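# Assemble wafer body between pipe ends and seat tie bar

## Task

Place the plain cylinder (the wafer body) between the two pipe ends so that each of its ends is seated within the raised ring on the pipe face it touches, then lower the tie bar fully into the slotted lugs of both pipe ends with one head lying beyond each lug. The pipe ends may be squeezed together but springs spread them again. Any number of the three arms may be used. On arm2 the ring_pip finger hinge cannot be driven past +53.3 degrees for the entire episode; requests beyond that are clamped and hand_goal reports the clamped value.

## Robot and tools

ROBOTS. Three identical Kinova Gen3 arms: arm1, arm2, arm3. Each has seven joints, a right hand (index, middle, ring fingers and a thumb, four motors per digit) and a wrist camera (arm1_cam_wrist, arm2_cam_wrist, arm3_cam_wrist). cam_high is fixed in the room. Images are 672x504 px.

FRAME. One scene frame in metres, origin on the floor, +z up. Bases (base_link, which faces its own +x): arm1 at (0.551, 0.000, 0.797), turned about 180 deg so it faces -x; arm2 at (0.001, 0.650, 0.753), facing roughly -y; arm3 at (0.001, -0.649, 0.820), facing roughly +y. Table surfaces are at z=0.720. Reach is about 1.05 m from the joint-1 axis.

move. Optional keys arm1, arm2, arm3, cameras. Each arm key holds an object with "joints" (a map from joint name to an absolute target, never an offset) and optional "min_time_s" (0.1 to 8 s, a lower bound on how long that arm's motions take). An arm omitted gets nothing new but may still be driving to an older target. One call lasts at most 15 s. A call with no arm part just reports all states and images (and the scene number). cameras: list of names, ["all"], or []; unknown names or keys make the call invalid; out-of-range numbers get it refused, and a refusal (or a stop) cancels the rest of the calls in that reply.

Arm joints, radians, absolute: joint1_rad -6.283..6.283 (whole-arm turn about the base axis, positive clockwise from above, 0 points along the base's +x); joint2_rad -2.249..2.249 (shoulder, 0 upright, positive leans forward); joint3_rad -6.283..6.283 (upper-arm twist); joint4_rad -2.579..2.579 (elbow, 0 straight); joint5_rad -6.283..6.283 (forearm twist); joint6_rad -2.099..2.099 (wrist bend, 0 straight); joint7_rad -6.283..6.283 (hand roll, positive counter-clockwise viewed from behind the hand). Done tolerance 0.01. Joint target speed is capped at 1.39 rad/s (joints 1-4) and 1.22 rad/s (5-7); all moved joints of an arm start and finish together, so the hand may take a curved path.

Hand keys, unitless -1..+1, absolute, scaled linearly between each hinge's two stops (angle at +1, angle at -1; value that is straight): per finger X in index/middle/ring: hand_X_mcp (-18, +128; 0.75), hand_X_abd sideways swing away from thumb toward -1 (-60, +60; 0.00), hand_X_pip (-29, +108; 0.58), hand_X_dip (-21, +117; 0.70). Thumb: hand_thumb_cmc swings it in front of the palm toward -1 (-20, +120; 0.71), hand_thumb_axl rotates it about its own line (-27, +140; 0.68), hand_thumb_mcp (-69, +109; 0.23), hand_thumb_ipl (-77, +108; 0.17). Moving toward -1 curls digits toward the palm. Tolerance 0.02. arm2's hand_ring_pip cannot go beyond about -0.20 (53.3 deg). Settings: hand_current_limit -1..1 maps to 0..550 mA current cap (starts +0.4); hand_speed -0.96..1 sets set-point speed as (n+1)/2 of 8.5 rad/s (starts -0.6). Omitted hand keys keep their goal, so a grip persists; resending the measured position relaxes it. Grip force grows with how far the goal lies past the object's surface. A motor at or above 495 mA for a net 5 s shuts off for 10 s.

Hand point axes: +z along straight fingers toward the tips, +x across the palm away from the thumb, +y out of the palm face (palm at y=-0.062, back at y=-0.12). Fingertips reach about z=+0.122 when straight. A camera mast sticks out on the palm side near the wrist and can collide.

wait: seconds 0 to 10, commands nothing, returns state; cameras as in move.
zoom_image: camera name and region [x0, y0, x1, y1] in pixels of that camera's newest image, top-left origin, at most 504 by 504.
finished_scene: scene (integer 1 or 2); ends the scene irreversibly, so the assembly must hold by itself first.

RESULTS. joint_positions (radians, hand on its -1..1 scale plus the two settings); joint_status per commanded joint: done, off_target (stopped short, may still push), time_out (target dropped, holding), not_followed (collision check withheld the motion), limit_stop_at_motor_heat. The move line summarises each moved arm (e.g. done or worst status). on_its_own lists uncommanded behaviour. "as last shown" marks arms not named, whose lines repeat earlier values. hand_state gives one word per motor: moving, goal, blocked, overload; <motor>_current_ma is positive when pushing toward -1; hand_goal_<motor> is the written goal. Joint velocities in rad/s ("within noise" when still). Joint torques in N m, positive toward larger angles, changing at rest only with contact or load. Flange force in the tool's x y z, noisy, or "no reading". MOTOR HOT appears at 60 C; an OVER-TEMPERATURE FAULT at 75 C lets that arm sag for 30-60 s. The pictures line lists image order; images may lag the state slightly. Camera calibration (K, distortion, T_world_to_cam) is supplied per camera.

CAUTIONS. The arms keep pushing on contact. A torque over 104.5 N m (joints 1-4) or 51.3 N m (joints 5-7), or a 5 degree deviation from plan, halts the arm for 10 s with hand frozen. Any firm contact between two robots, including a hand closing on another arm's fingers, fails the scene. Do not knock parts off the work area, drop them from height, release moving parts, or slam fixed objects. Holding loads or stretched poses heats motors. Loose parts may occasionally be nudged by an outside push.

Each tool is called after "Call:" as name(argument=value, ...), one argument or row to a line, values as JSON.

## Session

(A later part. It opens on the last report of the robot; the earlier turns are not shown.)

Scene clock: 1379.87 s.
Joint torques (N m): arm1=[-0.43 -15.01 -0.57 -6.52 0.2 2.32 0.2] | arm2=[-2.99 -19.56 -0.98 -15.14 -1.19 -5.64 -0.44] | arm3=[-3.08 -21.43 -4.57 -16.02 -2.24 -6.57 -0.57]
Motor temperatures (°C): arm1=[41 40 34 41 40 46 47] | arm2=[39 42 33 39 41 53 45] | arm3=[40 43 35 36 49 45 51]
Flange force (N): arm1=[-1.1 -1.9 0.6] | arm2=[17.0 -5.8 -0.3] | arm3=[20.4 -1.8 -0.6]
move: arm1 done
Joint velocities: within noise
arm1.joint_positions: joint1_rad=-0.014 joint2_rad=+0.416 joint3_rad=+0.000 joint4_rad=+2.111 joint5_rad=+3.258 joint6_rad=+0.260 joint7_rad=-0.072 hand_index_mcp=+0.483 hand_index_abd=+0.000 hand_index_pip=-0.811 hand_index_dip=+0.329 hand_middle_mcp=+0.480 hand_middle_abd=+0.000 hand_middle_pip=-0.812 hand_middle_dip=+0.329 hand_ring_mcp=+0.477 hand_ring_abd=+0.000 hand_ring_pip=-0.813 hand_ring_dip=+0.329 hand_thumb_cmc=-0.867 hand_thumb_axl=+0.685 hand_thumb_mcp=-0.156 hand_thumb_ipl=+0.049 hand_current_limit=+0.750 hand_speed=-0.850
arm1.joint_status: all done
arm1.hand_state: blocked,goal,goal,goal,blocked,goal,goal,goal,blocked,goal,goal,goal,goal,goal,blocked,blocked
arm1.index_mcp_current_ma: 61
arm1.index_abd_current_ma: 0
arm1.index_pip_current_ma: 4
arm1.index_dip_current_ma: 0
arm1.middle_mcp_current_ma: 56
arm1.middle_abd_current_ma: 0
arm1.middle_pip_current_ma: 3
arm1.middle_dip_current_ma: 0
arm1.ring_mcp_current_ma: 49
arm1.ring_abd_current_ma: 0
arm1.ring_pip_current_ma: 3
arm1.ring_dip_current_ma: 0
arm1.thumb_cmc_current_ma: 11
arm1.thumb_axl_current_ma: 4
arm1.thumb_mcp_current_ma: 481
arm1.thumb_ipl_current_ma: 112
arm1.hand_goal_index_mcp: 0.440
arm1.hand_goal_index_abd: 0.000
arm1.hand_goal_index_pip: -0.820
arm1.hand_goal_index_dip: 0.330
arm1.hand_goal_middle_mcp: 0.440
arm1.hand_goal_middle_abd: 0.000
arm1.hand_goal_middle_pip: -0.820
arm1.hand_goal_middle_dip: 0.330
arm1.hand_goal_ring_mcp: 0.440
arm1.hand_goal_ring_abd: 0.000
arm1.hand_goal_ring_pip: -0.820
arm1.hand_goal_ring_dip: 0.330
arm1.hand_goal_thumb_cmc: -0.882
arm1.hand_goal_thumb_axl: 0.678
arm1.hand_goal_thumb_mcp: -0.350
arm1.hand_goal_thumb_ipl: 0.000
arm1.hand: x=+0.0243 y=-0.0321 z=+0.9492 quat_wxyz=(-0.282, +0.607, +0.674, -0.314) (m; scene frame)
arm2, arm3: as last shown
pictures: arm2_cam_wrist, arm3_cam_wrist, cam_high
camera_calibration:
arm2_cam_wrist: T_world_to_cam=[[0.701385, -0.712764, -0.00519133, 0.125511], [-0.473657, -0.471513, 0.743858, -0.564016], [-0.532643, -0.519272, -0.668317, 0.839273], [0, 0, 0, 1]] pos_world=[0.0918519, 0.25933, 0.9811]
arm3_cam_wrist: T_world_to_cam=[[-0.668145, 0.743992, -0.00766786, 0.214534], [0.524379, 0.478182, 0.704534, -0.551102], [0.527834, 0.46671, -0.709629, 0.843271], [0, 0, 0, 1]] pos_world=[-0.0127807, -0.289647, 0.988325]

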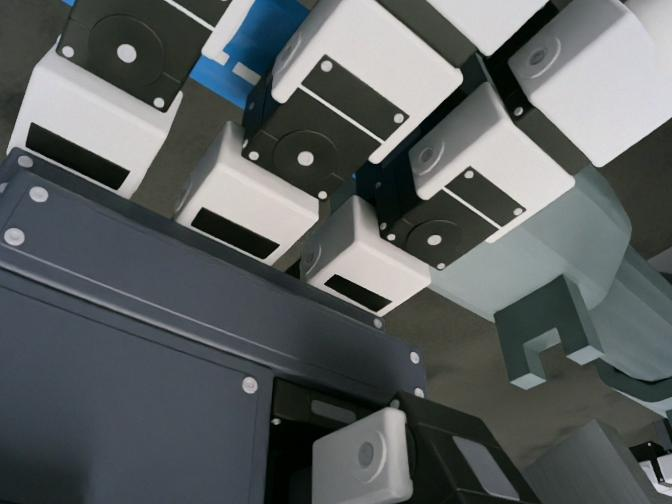

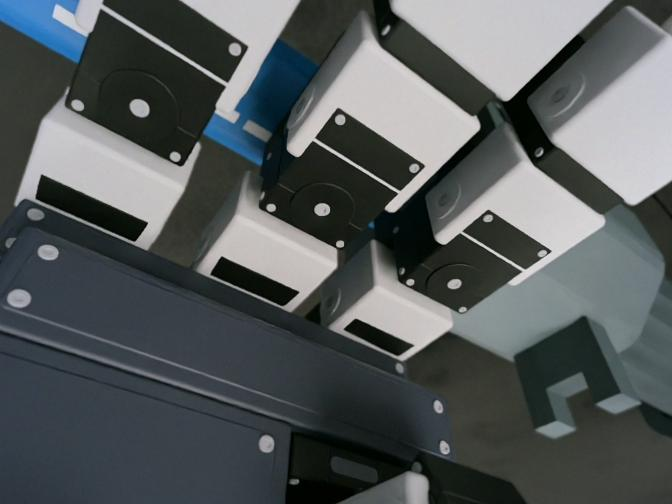

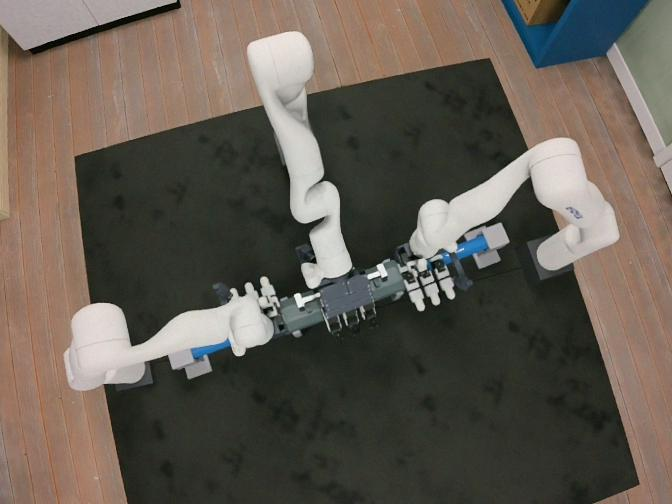

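Call:
move(
  arm1={"joints":{"joint1_rad":-0.0099,"joint2_rad":0.48,"joint4_rad":2.1239,"joint5_rad":3.2612,"joint6_rad":0.3375,"joint7_rad":-0.0641},"min_time_s":2},
  cameras=["cam_high","arm2_cam_wrist","arm3_cam_wrist"],
)

Call:
zoom_image(
  camera="arm2_cam_wrist",
  region=[440, 260, 672, 500],
)

Call:
zoom_image(
  camera="arm3_cam_wrist",
  region=[440, 260, 672, 500],
)

Call:
zoom_image(
  camera="cam_high",
  region=[285, 285, 325, 325],
)

Call:
zoom_image(
  camera="cam_high",
  region=[360, 255, 400, 295],
)

Scene clock: 1437.90 s.
Joint torques (N m): arm1=[-0.41 -15.59 -0.62 -5.97 0.16 2.28 0.2] | arm2=[-3 -19.52 -1.01 -15.15 -1.21 -5.67 -0.43] | arm3=[-3.12 -21.37 -4.62 -16.06 -2.19 -6.6 -0.59]
Motor temperatures (°C): arm1=[41 40 34 41 40 45 47] | arm2=[39 43 33 39 41 53 45] | arm3=[40 43 35 36 49 45 51]
Flange force (N): arm1=[-0.9 -1.8 0.7] | arm2=[17.1 -5.8 -0.4] | arm3=[20.6 -1.8 -0.8]
move: arm1 done
Joint velocities: within noise
arm1.joint_positions: joint1_rad=-0.010 joint2_rad=+0.480 joint3_rad=+0.000 joint4_rad=+2.124 joint5_rad=+3.261 joint6_rad=+0.337 joint7_rad=-0.064 hand_index_mcp=+0.483 hand_index_abd=+0.000 hand_index_pip=-0.811 hand_index_dip=+0.329 hand_middle_mcp=+0.480 hand_middle_abd=+0.000 hand_middle_pip=-0.812 hand_middle_dip=+0.329 hand_ring_mcp=+0.477 hand_ring_abd=+0.000 hand_ring_pip=-0.813 hand_ring_dip=+0.329 hand_thumb_cmc=-0.867 hand_thumb_axl=+0.685 hand_thumb_mcp=-0.156 hand_thumb_ipl=+0.049 hand_current_limit=+0.750 hand_speed=-0.850
arm1.joint_status: all done
arm1.hand_state: blocked,goal,goal,goal,blocked,goal,goal,goal,blocked,goal,goal,goal,goal,goal,blocked,blocked
arm1.index_mcp_current_ma: 61
arm1.index_abd_current_ma: 0
arm1.index_pip_current_ma: 4
arm1.index_dip_current_ma: 0
arm1.middle_mcp_current_ma: 56
arm1.middle_abd_current_ma: 0
arm1.middle_pip_current_ma: 3
arm1.middle_dip_current_ma: 0
arm1.ring_mcp_current_ma: 49
arm1.ring_abd_current_ma: 0
arm1.ring_pip_current_ma: 3
arm1.ring_dip_current_ma: 0
arm1.thumb_cmc_current_ma: 11
arm1.thumb_axl_current_ma: 4
arm1.thumb_mcp_current_ma: 481
arm1.thumb_ipl_current_ma: 112
arm1.hand_goal_index_mcp: 0.440
arm1.hand_goal_index_abd: 0.000
arm1.hand_goal_index_pip: -0.820
arm1.hand_goal_index_dip: 0.330
arm1.hand_goal_middle_mcp: 0.440
arm1.hand_goal_middle_abd: 0.000
arm1.hand_goal_middle_pip: -0.820
arm1.hand_goal_middle_dip: 0.330
arm1.hand_goal_ring_mcp: 0.440
arm1.hand_goal_ring_abd: 0.000
arm1.hand_goal_ring_pip: -0.820
arm1.hand_goal_ring_dip: 0.330
arm1.hand_goal_thumb_cmc: -0.882
arm1.hand_goal_thumb_axl: 0.678
arm1.hand_goal_thumb_mcp: -0.350
arm1.hand_goal_thumb_ipl: 0.000
arm1.hand: x=+0.0208 y=-0.0327 z=+0.9242 quat_wxyz=(-0.281, +0.604, +0.677, -0.315) (m; scene frame)
arm2, arm3: as last shown
pictures: arm2_cam_wrist, arm3_cam_wrist, cam_high
camera_calibration:
arm2_cam_wrist: T_world_to_cam=[[0.701385, -0.712764, -0.00519133, 0.125511], [-0.473657, -0.471513, 0.743858, -0.564016], [-0.532643, -0.519272, -0.668317, 0.839273], [0, 0, 0, 1]] pos_world=[0.0918519, 0.25933, 0.9811]
arm3_cam_wrist: T_world_to_cam=[[-0.668145, 0.743992, -0.00766786, 0.214534], [0.524379, 0.478182, 0.704534, -0.551102], [0.527834, 0.46671, -0.709629, 0.843271], [0, 0, 0, 1]] pos_world=[-0.0127807, -0.289647, 0.988325]

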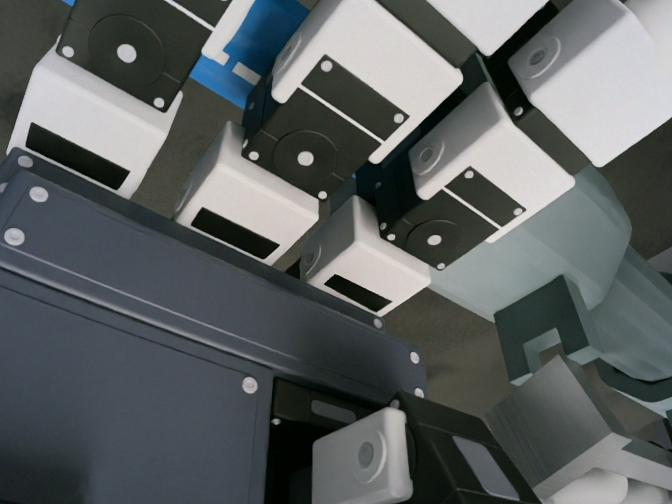

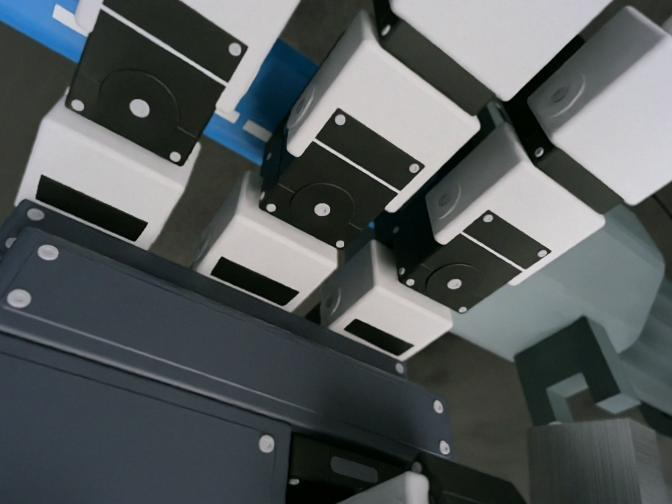

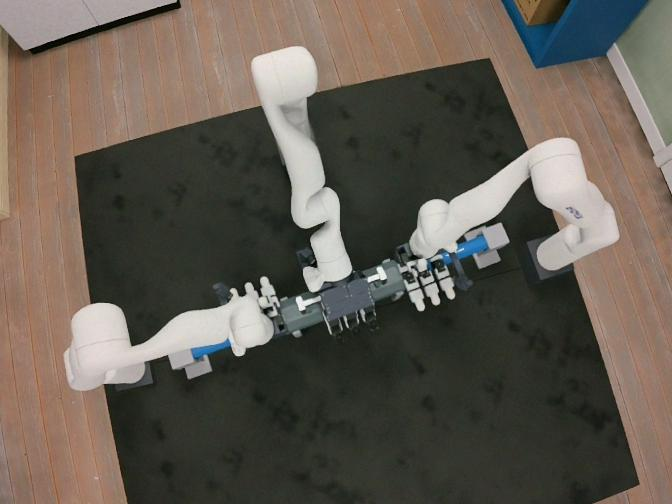

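Scaled by 2.100.

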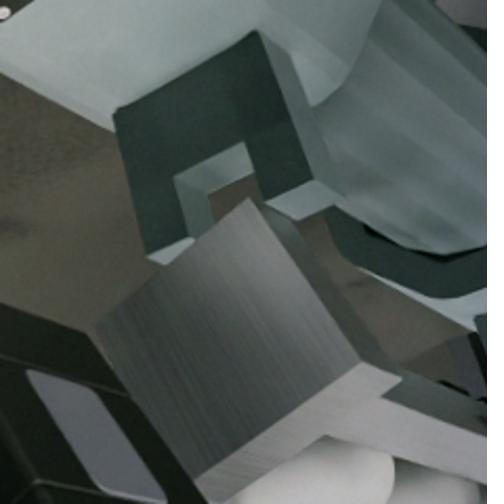

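Scaled by 2.100.

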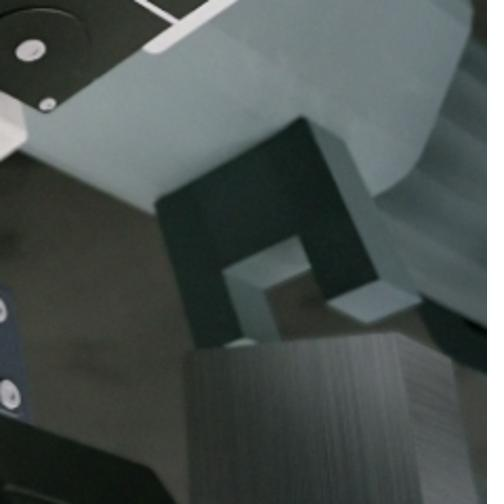

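Scaled by 12.600.

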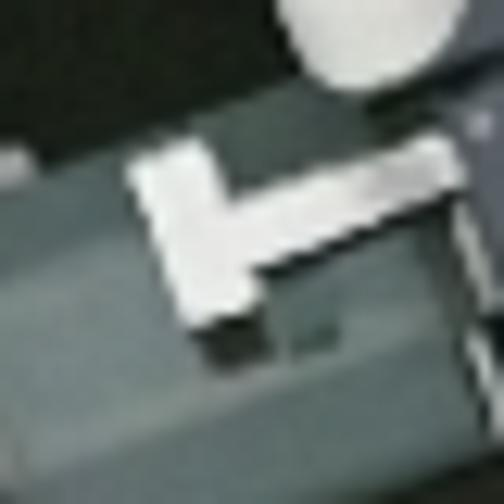

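Scaled by 12.600.

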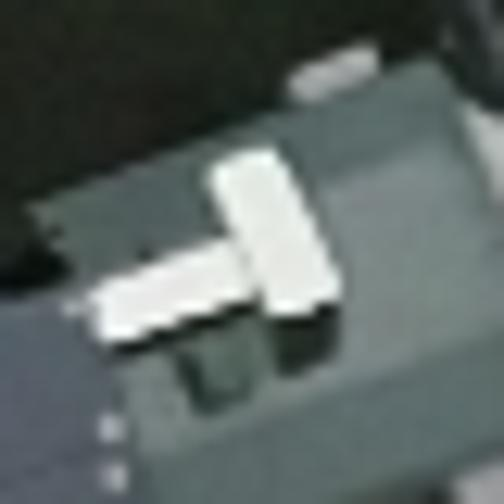

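Call:
move(
  arm1={"joints":{"joint1_rad":-0.0221,"joint2_rad":0.5397,"joint4_rad":1.8323,"joint5_rad":3.0468,"joint6_rad":-0.182,"joint7_rad":0.1434},"min_time_s":3},
  cameras=["cam_high","arm2_cam_wrist","arm3_cam_wrist"],
)

Call:
zoom_image(
  camera="arm2_cam_wrist",
  region=[440, 260, 672, 500],
)

Call:
zoom_image(
  camera="arm3_cam_wrist",
  region=[440, 260, 672, 500],
)

Call:
zoom_image(
  camera="cam_high",
  region=[285, 285, 325, 325],
)

Call:
zoom_image(
  camera="cam_high",
  region=[360, 255, 400, 295],
)

Scene clock: 1520.90 s.
Joint torques (N m): arm1=[-0.46 -17.39 -0.56 -6.8 0.13 1.56 0.21] | arm2=[-3 -19.54 -1.02 -15.12 -1.18 -5.67 -0.43] | arm3=[-3.12 -21.36 -4.59 -15.97 -2.22 -6.56 -0.53]
Motor temperatures (°C): arm1=[41 40 34 41 40 46 47] | arm2=[39 43 33 39 41 53 45] | arm3=[40 43 35 36 49 45 51]
Flange force (N): arm1=[-0.8 -2.5 -0.2] | arm2=[16.9 -5.8 -0.4] | arm3=[20.3 -1.8 -0.8]
move: arm1 done
Joint velocities: within noise
arm1.joint_positions: joint1_rad=-0.022 joint2_rad=+0.540 joint3_rad=+0.000 joint4_rad=+1.832 joint5_rad=+3.047 joint6_rad=-0.182 joint7_rad=+0.143 hand_index_mcp=+0.483 hand_index_abd=+0.000 hand_index_pip=-0.811 hand_index_dip=+0.329 hand_middle_mcp=+0.480 hand_middle_abd=+0.000 hand_middle_pip=-0.811 hand_middle_dip=+0.329 hand_ring_mcp=+0.477 hand_ring_abd=+0.000 hand_ring_pip=-0.812 hand_ring_dip=+0.329 hand_thumb_cmc=-0.867 hand_thumb_axl=+0.685 hand_thumb_mcp=-0.156 hand_thumb_ipl=+0.049 hand_current_limit=+0.750 hand_speed=-0.850
arm1.joint_status: all done
arm1.hand_state: blocked,goal,goal,goal,blocked,goal,goal,goal,blocked,goal,goal,goal,goal,goal,blocked,blocked
arm1.index_mcp_current_ma: 61
arm1.index_abd_current_ma: 0
arm1.index_pip_current_ma: 4
arm1.index_dip_current_ma: 0
arm1.middle_mcp_current_ma: 56
arm1.middle_abd_current_ma: 0
arm1.middle_pip_current_ma: 4
arm1.middle_dip_current_ma: 0
arm1.ring_mcp_current_ma: 49
arm1.ring_abd_current_ma: 0
arm1.ring_pip_current_ma: 4
arm1.ring_dip_current_ma: 0
arm1.thumb_cmc_current_ma: 11
arm1.thumb_axl_current_ma: 4
arm1.thumb_mcp_current_ma: 481
arm1.thumb_ipl_current_ma: 112
arm1.hand_goal_index_mcp: 0.440
arm1.hand_goal_index_abd: 0.000
arm1.hand_goal_index_pip: -0.820
arm1.hand_goal_index_dip: 0.330
arm1.hand_goal_middle_mcp: 0.440
arm1.hand_goal_middle_abd: 0.000
arm1.hand_goal_middle_pip: -0.820
arm1.hand_goal_middle_dip: 0.330
arm1.hand_goal_ring_mcp: 0.440
arm1.hand_goal_ring_abd: 0.000
arm1.hand_goal_ring_pip: -0.820
arm1.hand_goal_ring_dip: 0.330
arm1.hand_goal_thumb_cmc: -0.882
arm1.hand_goal_thumb_axl: 0.678
arm1.hand_goal_thumb_mcp: -0.350
arm1.hand_goal_thumb_ipl: 0.000
arm1.hand: x=+0.0206 y=-0.0325 z=+0.9170 quat_wxyz=(-0.192, +0.637, +0.715, -0.215) (m; scene frame)
arm2, arm3: as last shown
pictures: arm2_cam_wrist, arm3_cam_wrist, cam_high
camera_calibration:
arm2_cam_wrist: T_world_to_cam=[[0.701385, -0.712764, -0.00519133, 0.125511], [-0.473657, -0.471513, 0.743858, -0.564016], [-0.532643, -0.519272, -0.668317, 0.839273], [0, 0, 0, 1]] pos_world=[0.0918519, 0.25933, 0.9811]
arm3_cam_wrist: T_world_to_cam=[[-0.668145, 0.743992, -0.00766786, 0.214534], [0.524379, 0.478182, 0.704534, -0.551102], [0.527834, 0.46671, -0.709629, 0.843271], [0, 0, 0, 1]] pos_world=[-0.0127807, -0.289647, 0.988325]

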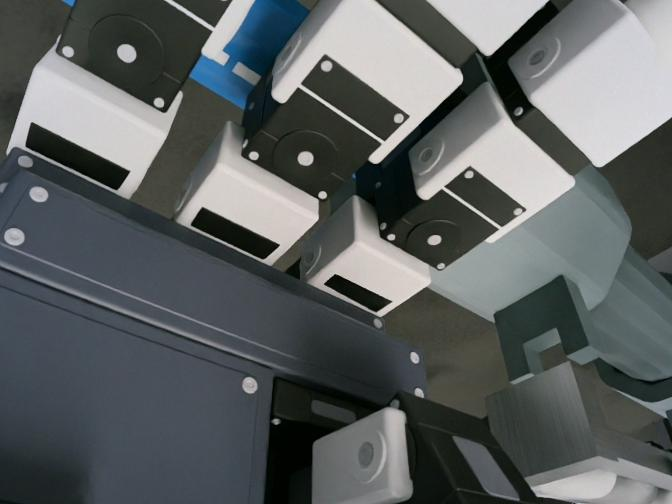

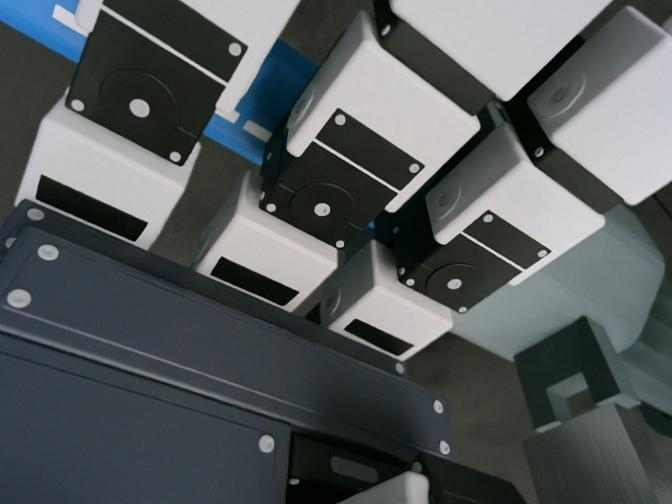

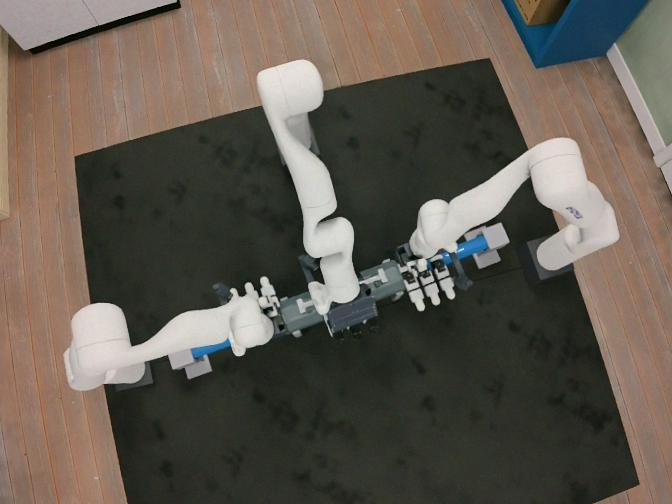

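Scaled by 2.100.

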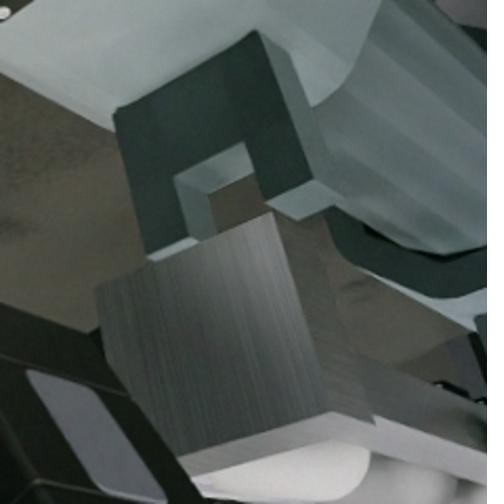

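Scaled by 2.100.

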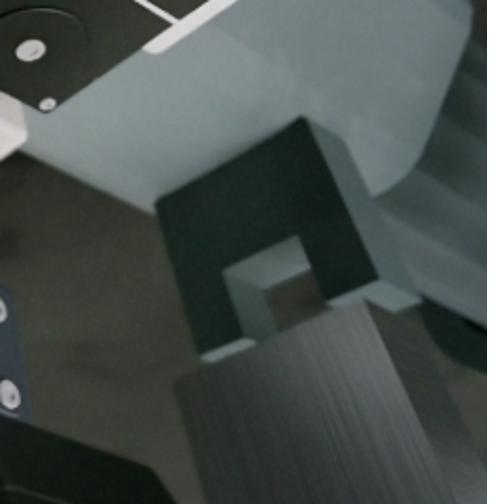

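Scaled by 12.600.

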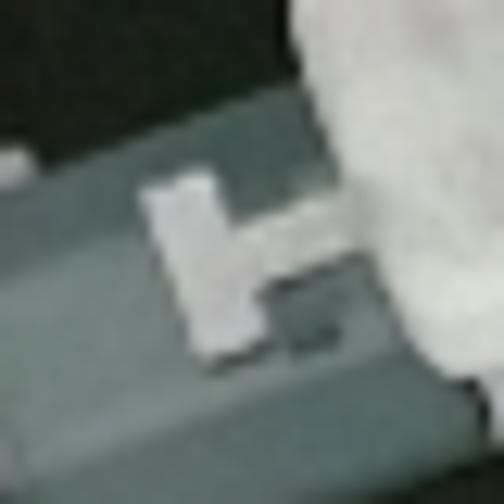

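Scaled by 12.600.

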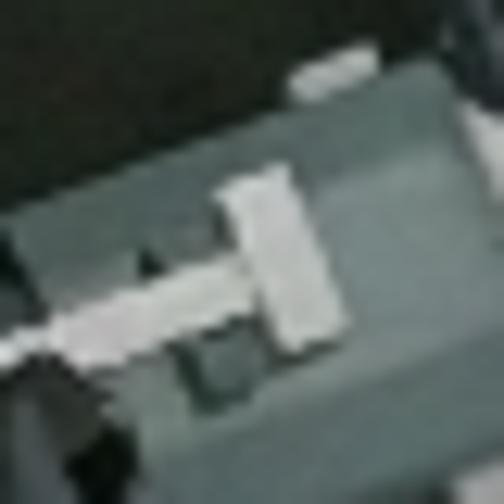

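Call:
move(
  arm1={"joints":{"joint1_rad":-0.0222,"joint2_rad":0.5573,"joint4_rad":1.8533,"joint5_rad":3.0235,"joint6_rad":-0.1443,"joint7_rad":0.1684},"min_time_s":2.5},
  cameras=["cam_high","arm2_cam_wrist","arm3_cam_wrist"],
)

Call:
zoom_image(
  camera="arm2_cam_wrist",
  region=[440, 240, 672, 480],
)

Call:
zoom_image(
  camera="arm3_cam_wrist",
  region=[440, 260, 672, 500],
)

Call:
zoom_image(
  camera="cam_high",
  region=[285, 285, 325, 325],
)

Call:
zoom_image(
  camera="cam_high",
  region=[360, 255, 400, 295],
)

Scene clock: 1578.00 s.
Joint torques (N m): arm1=[-0.07 -17.41 -0.12 -6.5 0.35 1.56 0.36] | arm2=[-2.96 -19.57 -1.03 -15.24 -1.18 -5.69 -0.45] | arm3=[-3.11 -21.35 -4.59 -15.89 -2.24 -6.48 -0.5]
Motor temperatures (°C): arm1=[41 40 34 41 40 46 47] | arm2=[39 43 33 39 41 53 45] | arm3=[40 44 35 36 49 45 51]
Flange force (N): arm1=[-1.7 -2.8 -0.1] | arm2=[17.2 -5.7 -0.3] | arm3=[20.2 -1.8 -0.6]
move: arm1 done
Joint velocities: within noise
arm1.joint_positions: joint1_rad=-0.022 joint2_rad=+0.557 joint3_rad=+0.000 joint4_rad=+1.853 joint5_rad=+3.024 joint6_rad=-0.144 joint7_rad=+0.168 hand_index_mcp=+0.483 hand_index_abd=+0.000 hand_index_pip=-0.815 hand_index_dip=+0.328 hand_middle_mcp=+0.480 hand_middle_abd=+0.000 hand_middle_pip=-0.811 hand_middle_dip=+0.329 hand_ring_mcp=+0.477 hand_ring_abd=+0.000 hand_ring_pip=-0.809 hand_ring_dip=+0.331 hand_thumb_cmc=-0.867 hand_thumb_axl=+0.685 hand_thumb_mcp=-0.156 hand_thumb_ipl=+0.049 hand_current_limit=+0.750 hand_speed=-0.850
arm1.joint_status: all done
arm1.hand_state: blocked,goal,goal,goal,blocked,goal,goal,goal,blocked,goal,goal,goal,goal,goal,blocked,blocked
arm1.index_mcp_current_ma: 61
arm1.index_abd_current_ma: 0
arm1.index_pip_current_ma: 2
arm1.index_dip_current_ma: 0
arm1.middle_mcp_current_ma: 56
arm1.middle_abd_current_ma: 0
arm1.middle_pip_current_ma: 4
arm1.middle_dip_current_ma: 0
arm1.ring_mcp_current_ma: 49
arm1.ring_abd_current_ma: 0
arm1.ring_pip_current_ma: 6
arm1.ring_dip_current_ma: 0
arm1.thumb_cmc_current_ma: 11
arm1.thumb_axl_current_ma: 4
arm1.thumb_mcp_current_ma: 481
arm1.thumb_ipl_current_ma: 112
arm1.hand_goal_index_mcp: 0.440
arm1.hand_goal_index_abd: 0.000
arm1.hand_goal_index_pip: -0.820
arm1.hand_goal_index_dip: 0.330
arm1.hand_goal_middle_mcp: 0.440
arm1.hand_goal_middle_abd: 0.000
arm1.hand_goal_middle_pip: -0.820
arm1.hand_goal_middle_dip: 0.330
arm1.hand_goal_ring_mcp: 0.440
arm1.hand_goal_ring_abd: 0.000
arm1.hand_goal_ring_pip: -0.820
arm1.hand_goal_ring_dip: 0.330
arm1.hand_goal_thumb_cmc: -0.882
arm1.hand_goal_thumb_axl: 0.678
arm1.hand_goal_thumb_mcp: -0.350
arm1.hand_goal_thumb_ipl: 0.000
arm1.hand: x=+0.0234 y=-0.0323 z=+0.9048 quat_wxyz=(-0.192, +0.636, +0.716, -0.215) (m; scene frame)
arm2, arm3: as last shown
pictures: arm2_cam_wrist, arm3_cam_wrist, cam_high
camera_calibration:
arm2_cam_wrist: T_world_to_cam=[[0.701385, -0.712764, -0.00519133, 0.125511], [-0.473657, -0.471513, 0.743858, -0.564016], [-0.532643, -0.519272, -0.668317, 0.839273], [0, 0, 0, 1]] pos_world=[0.0918519, 0.25933, 0.9811]
arm3_cam_wrist: T_world_to_cam=[[-0.668145, 0.743992, -0.00766786, 0.214534], [0.524379, 0.478182, 0.704534, -0.551102], [0.527834, 0.46671, -0.709629, 0.843271], [0, 0, 0, 1]] pos_world=[-0.0127807, -0.289647, 0.988325]

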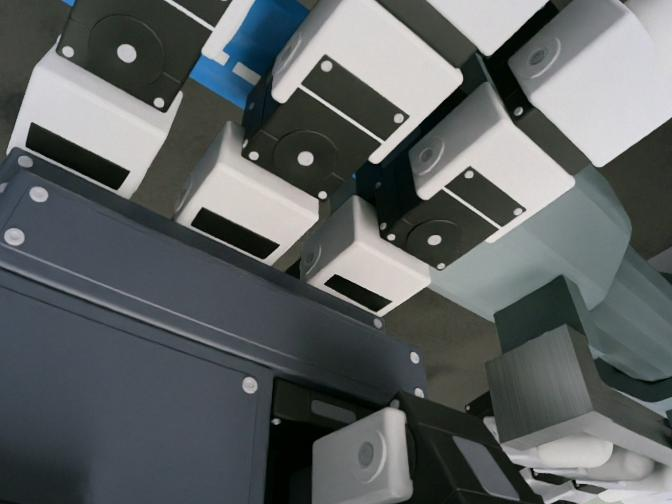

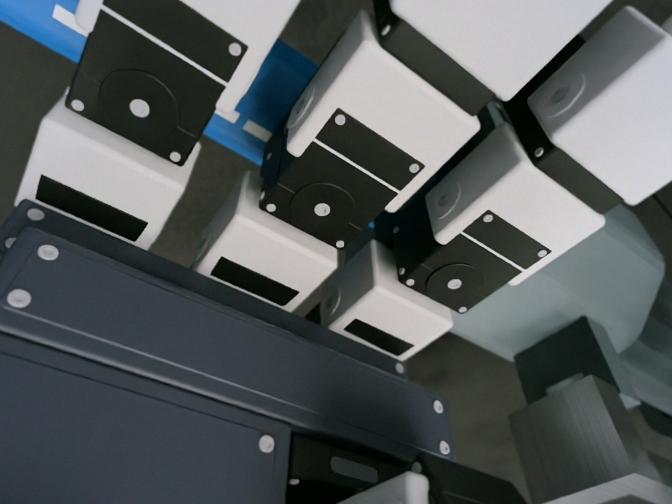

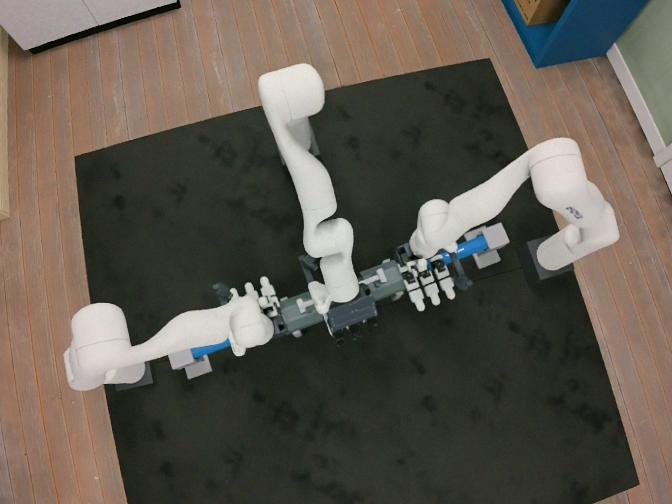

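Scaled by 2.100.

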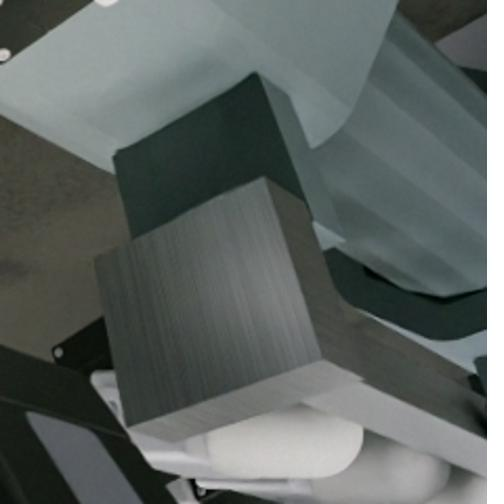

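Scaled by 2.100.

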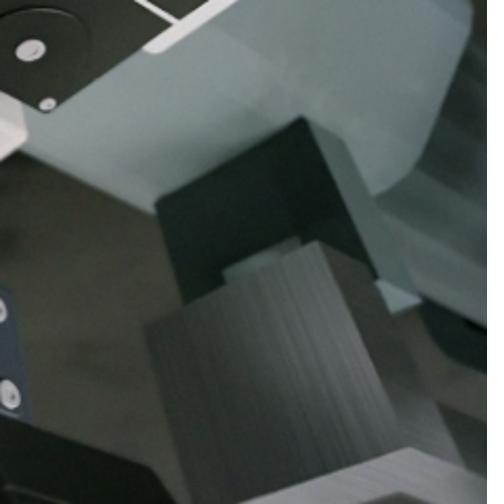

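Scaled by 12.600.

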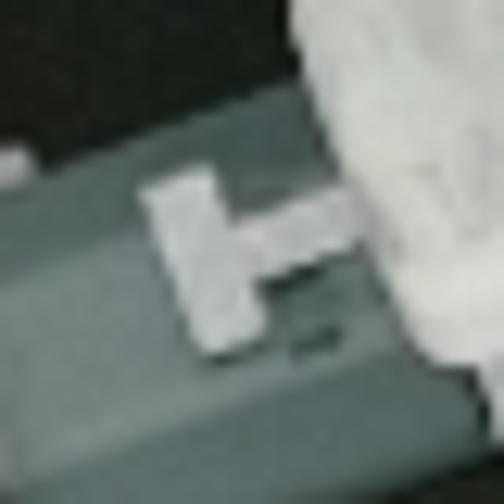

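Scaled by 12.600.

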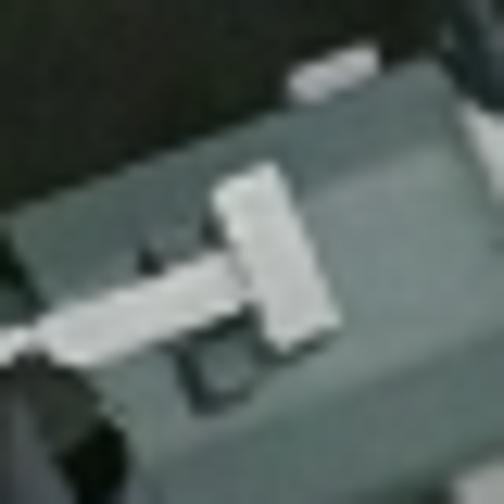

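Call:
move(
  arm1={"joints":{"joint1_rad":-0.0222,"joint2_rad":0.5853,"joint4_rad":1.8669,"joint5_rad":2.9774,"joint6_rad":-0.103,"joint7_rad":0.2177},"min_time_s":3},
  cameras=["cam_high","arm2_cam_wrist","arm3_cam_wrist"],
)

Call:
zoom_image(
  camera="arm2_cam_wrist",
  region=[440, 220, 672, 460],
)

Call:
zoom_image(
  camera="arm3_cam_wrist",
  region=[440, 250, 672, 490],
)

Call:
zoom_image(
  camera="cam_high",
  region=[292, 290, 320, 318],
)

Call:
zoom_image(
  camera="cam_high",
  region=[362, 266, 390, 294],
)

Scene clock: 1610.70 s.
Joint torques (N m): arm1=[0.6 -17.46 0.61 -6.22 0.51 1.64 0.44] | arm2=[-2.96 -19.57 -1.02 -15.33 -1.17 -5.72 -0.48] | arm3=[-3.12 -21.24 -4.57 -15.67 -2.18 -6.42 -0.57]
Motor temperatures (°C): arm1=[41 40 34 41 40 46 47] | arm2=[39 43 33 39 41 53 45] | arm3=[40 44 35 36 49 45 51]
Flange force (N): arm1=[-2.9 -3.0 -0.4] | arm2=[17.5 -5.8 -0.3] | arm3=[19.8 -2.1 -0.8]
move: arm1 done
Joint velocities: within noise
arm1.joint_positions: joint1_rad=-0.022 joint2_rad=+0.585 joint3_rad=+0.000 joint4_rad=+1.867 joint5_rad=+2.977 joint6_rad=-0.103 joint7_rad=+0.218 hand_index_mcp=+0.483 hand_index_abd=+0.000 hand_index_pip=-0.815 hand_index_dip=+0.327 hand_middle_mcp=+0.480 hand_middle_abd=+0.000 hand_middle_pip=-0.810 hand_middle_dip=+0.330 hand_ring_mcp=+0.477 hand_ring_abd=+0.000 hand_ring_pip=-0.805 hand_ring_dip=+0.334 hand_thumb_cmc=-0.866 hand_thumb_axl=+0.685 hand_thumb_mcp=-0.156 hand_thumb_ipl=+0.049 hand_current_limit=+0.750 hand_speed=-0.850
arm1.joint_status: all done
arm1.hand_state: blocked,goal,goal,goal,blocked,goal,goal,goal,blocked,goal,goal,goal,goal,goal,blocked,blocked
arm1.index_mcp_current_ma: 61
arm1.index_abd_current_ma: 0
arm1.index_pip_current_ma: 2
arm1.index_dip_current_ma: -1
arm1.middle_mcp_current_ma: 56
arm1.middle_abd_current_ma: 0
arm1.middle_pip_current_ma: 5
arm1.middle_dip_current_ma: 0
arm1.ring_mcp_current_ma: 49
arm1.ring_abd_current_ma: 0
arm1.ring_pip_current_ma: 10
arm1.ring_dip_current_ma: 1
arm1.thumb_cmc_current_ma: 11
arm1.thumb_axl_current_ma: 4
arm1.thumb_mcp_current_ma: 481
arm1.thumb_ipl_current_ma: 112
arm1.hand_goal_index_mcp: 0.440
arm1.hand_goal_index_abd: 0.000
arm1.hand_goal_index_pip: -0.820
arm1.hand_goal_index_dip: 0.330
arm1.hand_goal_middle_mcp: 0.440
arm1.hand_goal_middle_abd: 0.000
arm1.hand_goal_middle_pip: -0.820
arm1.hand_goal_middle_dip: 0.330
arm1.hand_goal_ring_mcp: 0.440
arm1.hand_goal_ring_abd: 0.000
arm1.hand_goal_ring_pip: -0.820
arm1.hand_goal_ring_dip: 0.330
arm1.hand_goal_thumb_cmc: -0.882
arm1.hand_goal_thumb_axl: 0.678
arm1.hand_goal_thumb_mcp: -0.350
arm1.hand_goal_thumb_ipl: 0.000
arm1.hand: x=+0.0235 y=-0.0322 z=+0.8899 quat_wxyz=(-0.193, +0.635, +0.717, -0.214) (m; scene frame)
arm2, arm3: as last shown
pictures: arm2_cam_wrist, arm3_cam_wrist, cam_high
camera_calibration:
arm2_cam_wrist: T_world_to_cam=[[0.701385, -0.712764, -0.00519133, 0.125511], [-0.473657, -0.471513, 0.743858, -0.564016], [-0.532643, -0.519272, -0.668317, 0.839273], [0, 0, 0, 1]] pos_world=[0.0918519, 0.25933, 0.9811]
arm3_cam_wrist: T_world_to_cam=[[-0.668145, 0.743992, -0.00766786, 0.214534], [0.524379, 0.478182, 0.704534, -0.551102], [0.527834, 0.46671, -0.709629, 0.843271], [0, 0, 0, 1]] pos_world=[-0.0127807, -0.289647, 0.988325]

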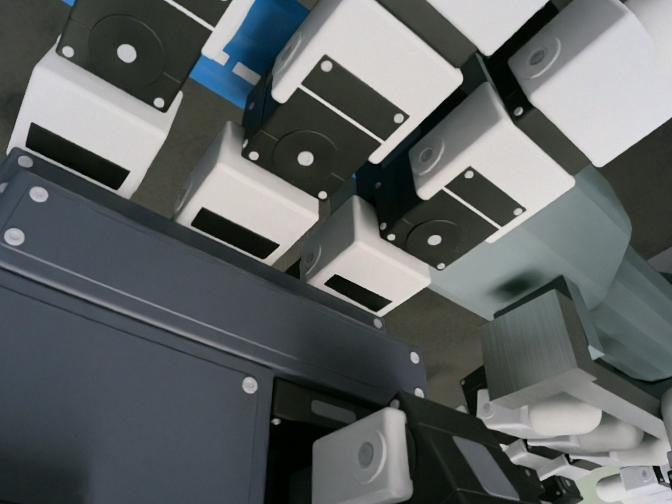

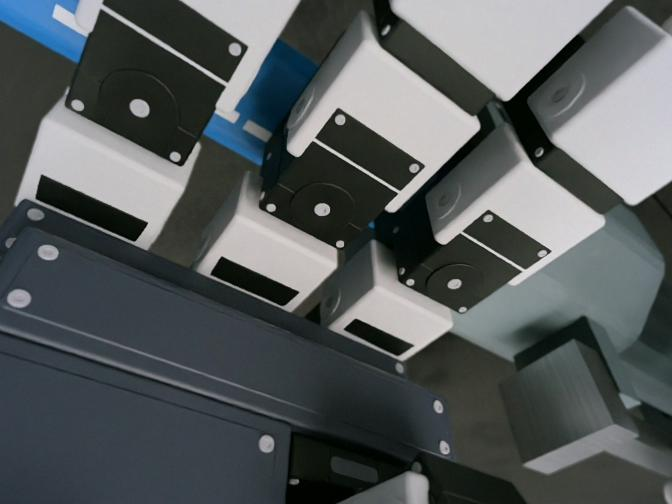

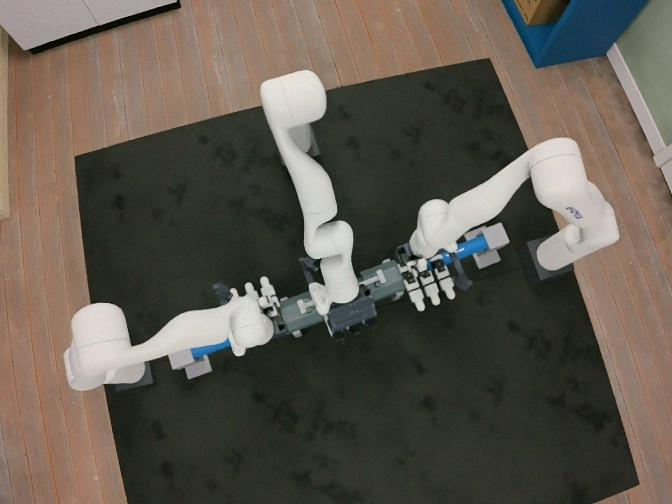

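Scaled by 2.100.

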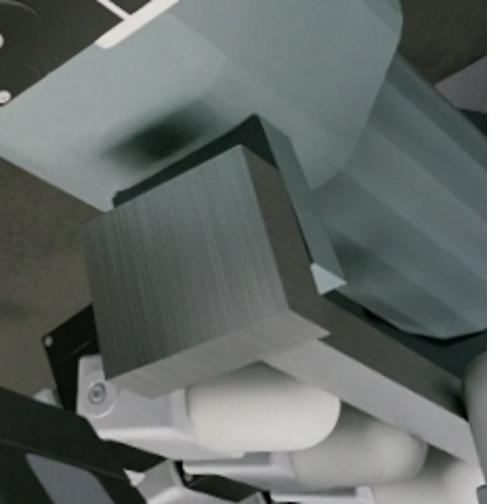

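Scaled by 2.100.

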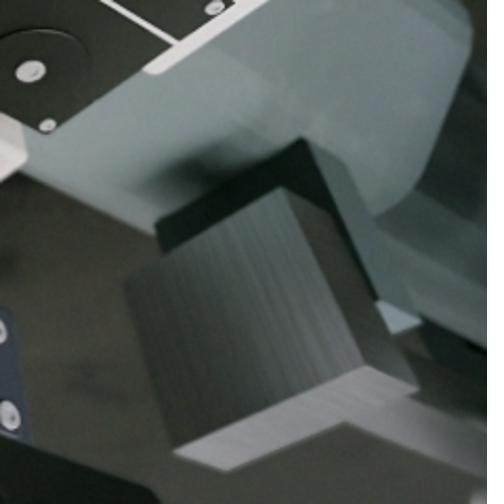

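Scaled by 18.000.

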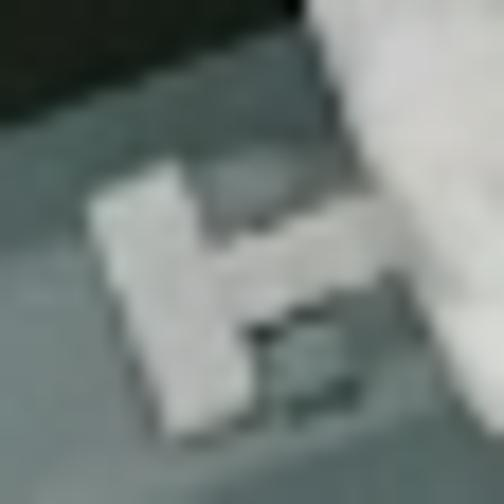

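Scaled by 18.000.

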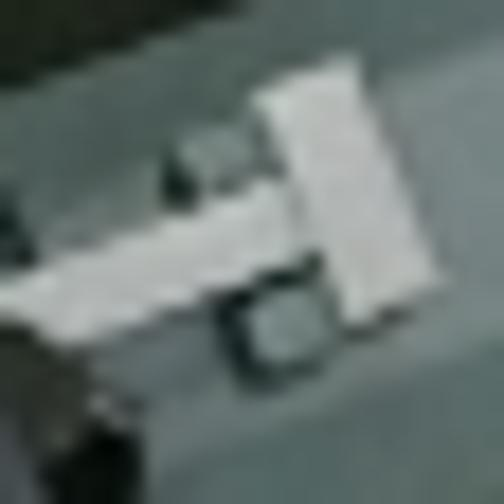

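Call:
move(
  arm1={"joints":{"joint1_rad":-0.025,"joint2_rad":0.598,"joint4_rad":1.8723,"joint5_rad":2.9404,"joint6_rad":-0.0847,"joint7_rad":0.2585},"min_time_s":3},
  cameras=["cam_high","arm2_cam_wrist","arm3_cam_wrist"],
)

Call:
zoom_image(
  camera="arm2_cam_wrist",
  region=[440, 220, 672, 460],
)

Call:
zoom_image(
  camera="arm3_cam_wrist",
  region=[440, 250, 672, 490],
)

Call:
zoom_image(
  camera="cam_high",
  region=[292, 290, 320, 318],
)

Call:
zoom_image(
  camera="cam_high",
  region=[362, 266, 390, 294],
)

Scene clock: 1641.77 s.
Joint torques (N m): arm1=[-0.89 -14.15 -1.1 -4.56 0.07 1.16 0.15] | arm2=[-3.01 -19.44 -1.05 -14.98 -1.15 -5.54 -0.44] | arm3=[-3.09 -21.5 -4.55 -15.99 -2.16 -6.59 -0.58]
Motor temperatures (°C): arm1=[41 40 34 41 40 46 47] | arm2=[39 43 33 39 41 53 45] | arm3=[40 44 35 36 49 46 51]
Flange force (N): arm1=[-0.1 -6.4 -6.7] | arm2=[16.8 -5.9 -0.4] | arm3=[20.2 -1.9 -0.6]
move: arm1 done
Joint velocities: within noise
arm1.joint_positions: joint1_rad=-0.025 joint2_rad=+0.598 joint3_rad=+0.000 joint4_rad=+1.872 joint5_rad=+2.940 joint6_rad=-0.085 joint7_rad=+0.259 hand_index_mcp=+0.480 hand_index_abd=+0.000 hand_index_pip=-0.819 hand_index_dip=+0.327 hand_middle_mcp=+0.478 hand_middle_abd=+0.000 hand_middle_pip=-0.816 hand_middle_dip=+0.329 hand_ring_mcp=+0.475 hand_ring_abd=+0.000 hand_ring_pip=-0.813 hand_ring_dip=+0.330 hand_thumb_cmc=-0.866 hand_thumb_axl=+0.685 hand_thumb_mcp=-0.154 hand_thumb_ipl=+0.049 hand_current_limit=+0.750 hand_speed=-0.850
arm1.joint_status: all done
arm1.hand_state: blocked,goal,goal,goal,blocked,goal,goal,goal,blocked,goal,goal,goal,goal,goal,blocked,blocked
arm1.index_mcp_current_ma: 55
arm1.index_abd_current_ma: 0
arm1.index_pip_current_ma: 0
arm1.index_dip_current_ma: -1
arm1.middle_mcp_current_ma: 51
arm1.middle_abd_current_ma: 0
arm1.middle_pip_current_ma: 1
arm1.middle_dip_current_ma: 0
arm1.ring_mcp_current_ma: 45
arm1.ring_abd_current_ma: 0
arm1.ring_pip_current_ma: 3
arm1.ring_dip_current_ma: 0
arm1.thumb_cmc_current_ma: 11
arm1.thumb_axl_current_ma: 4
arm1.thumb_mcp_current_ma: 481
arm1.thumb_ipl_current_ma: 112
arm1.hand_goal_index_mcp: 0.440
arm1.hand_goal_index_abd: 0.000
arm1.hand_goal_index_pip: -0.820
arm1.hand_goal_index_dip: 0.330
arm1.hand_goal_middle_mcp: 0.440
arm1.hand_goal_middle_abd: 0.000
arm1.hand_goal_middle_pip: -0.820
arm1.hand_goal_middle_dip: 0.330
arm1.hand_goal_ring_mcp: 0.440
arm1.hand_goal_ring_abd: 0.000
arm1.hand_goal_ring_pip: -0.820
arm1.hand_goal_ring_dip: 0.330
arm1.hand_goal_thumb_cmc: -0.882
arm1.hand_goal_thumb_axl: 0.678
arm1.hand_goal_thumb_mcp: -0.350
arm1.hand_goal_thumb_ipl: 0.000
arm1.hand: x=+0.0234 y=-0.0335 z=+0.8833 quat_wxyz=(-0.193, +0.633, +0.719, -0.214) (m; scene frame)
arm2, arm3: as last shown
pictures: arm2_cam_wrist, arm3_cam_wrist, cam_high
camera_calibration:
arm2_cam_wrist: T_world_to_cam=[[0.701385, -0.712764, -0.00519133, 0.125511], [-0.473657, -0.471513, 0.743858, -0.564016], [-0.532643, -0.519272, -0.668317, 0.839273], [0, 0, 0, 1]] pos_world=[0.0918519, 0.25933, 0.9811]
arm3_cam_wrist: T_world_to_cam=[[-0.668145, 0.743992, -0.00766786, 0.214534], [0.524379, 0.478182, 0.704534, -0.551102], [0.527834, 0.46671, -0.709629, 0.843271], [0, 0, 0, 1]] pos_world=[-0.0127807, -0.289647, 0.988325]

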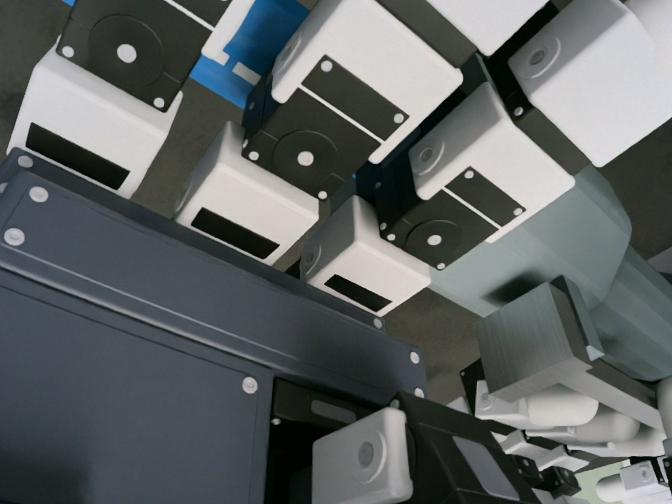

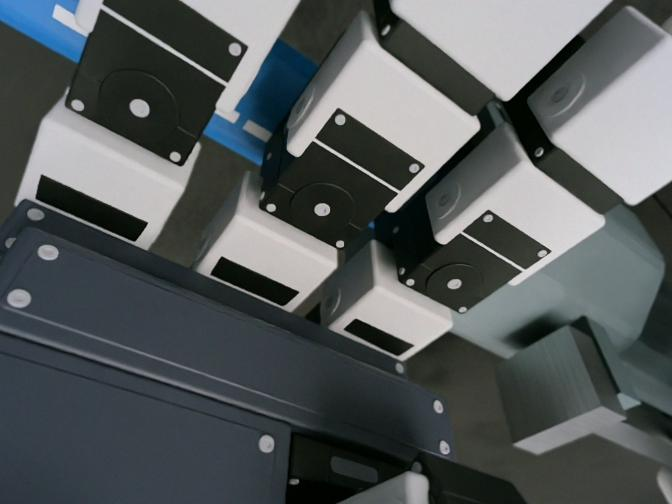

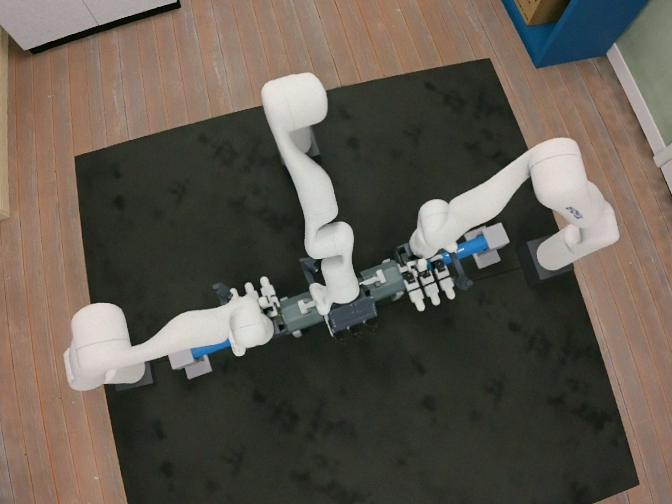

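Scaled by 2.100.

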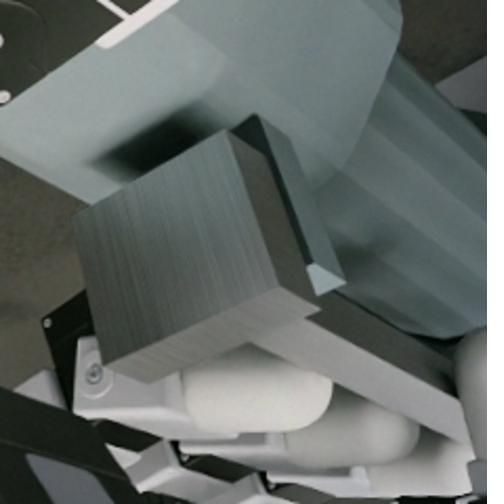

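Scaled by 2.100.

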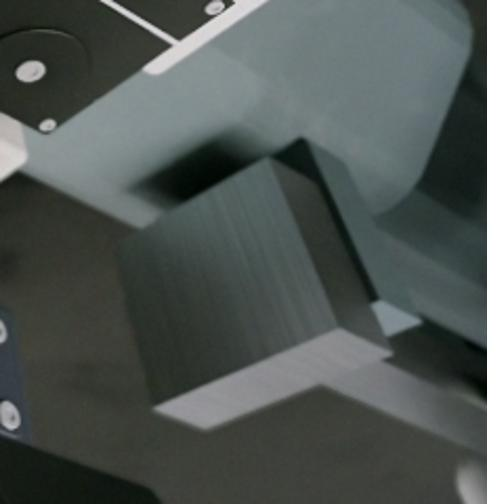

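Scaled by 18.000.

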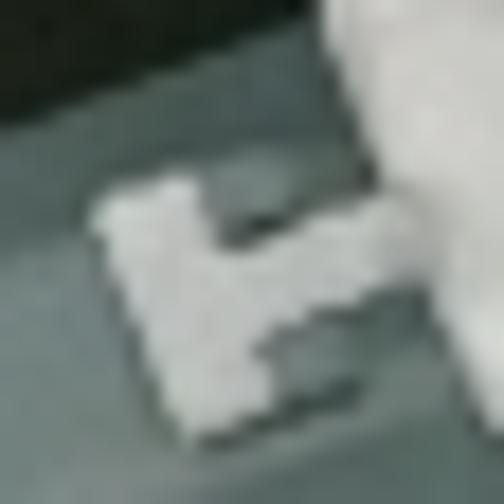

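Scaled by 18.000.

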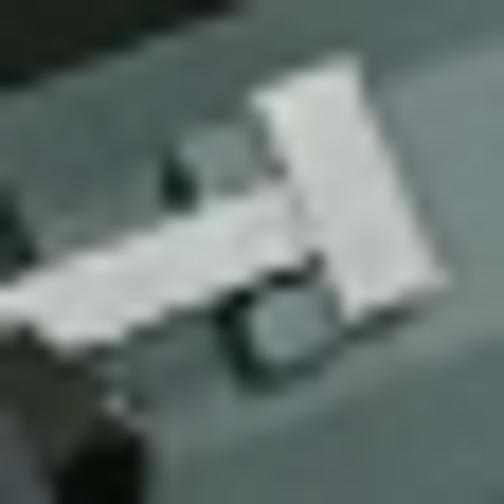

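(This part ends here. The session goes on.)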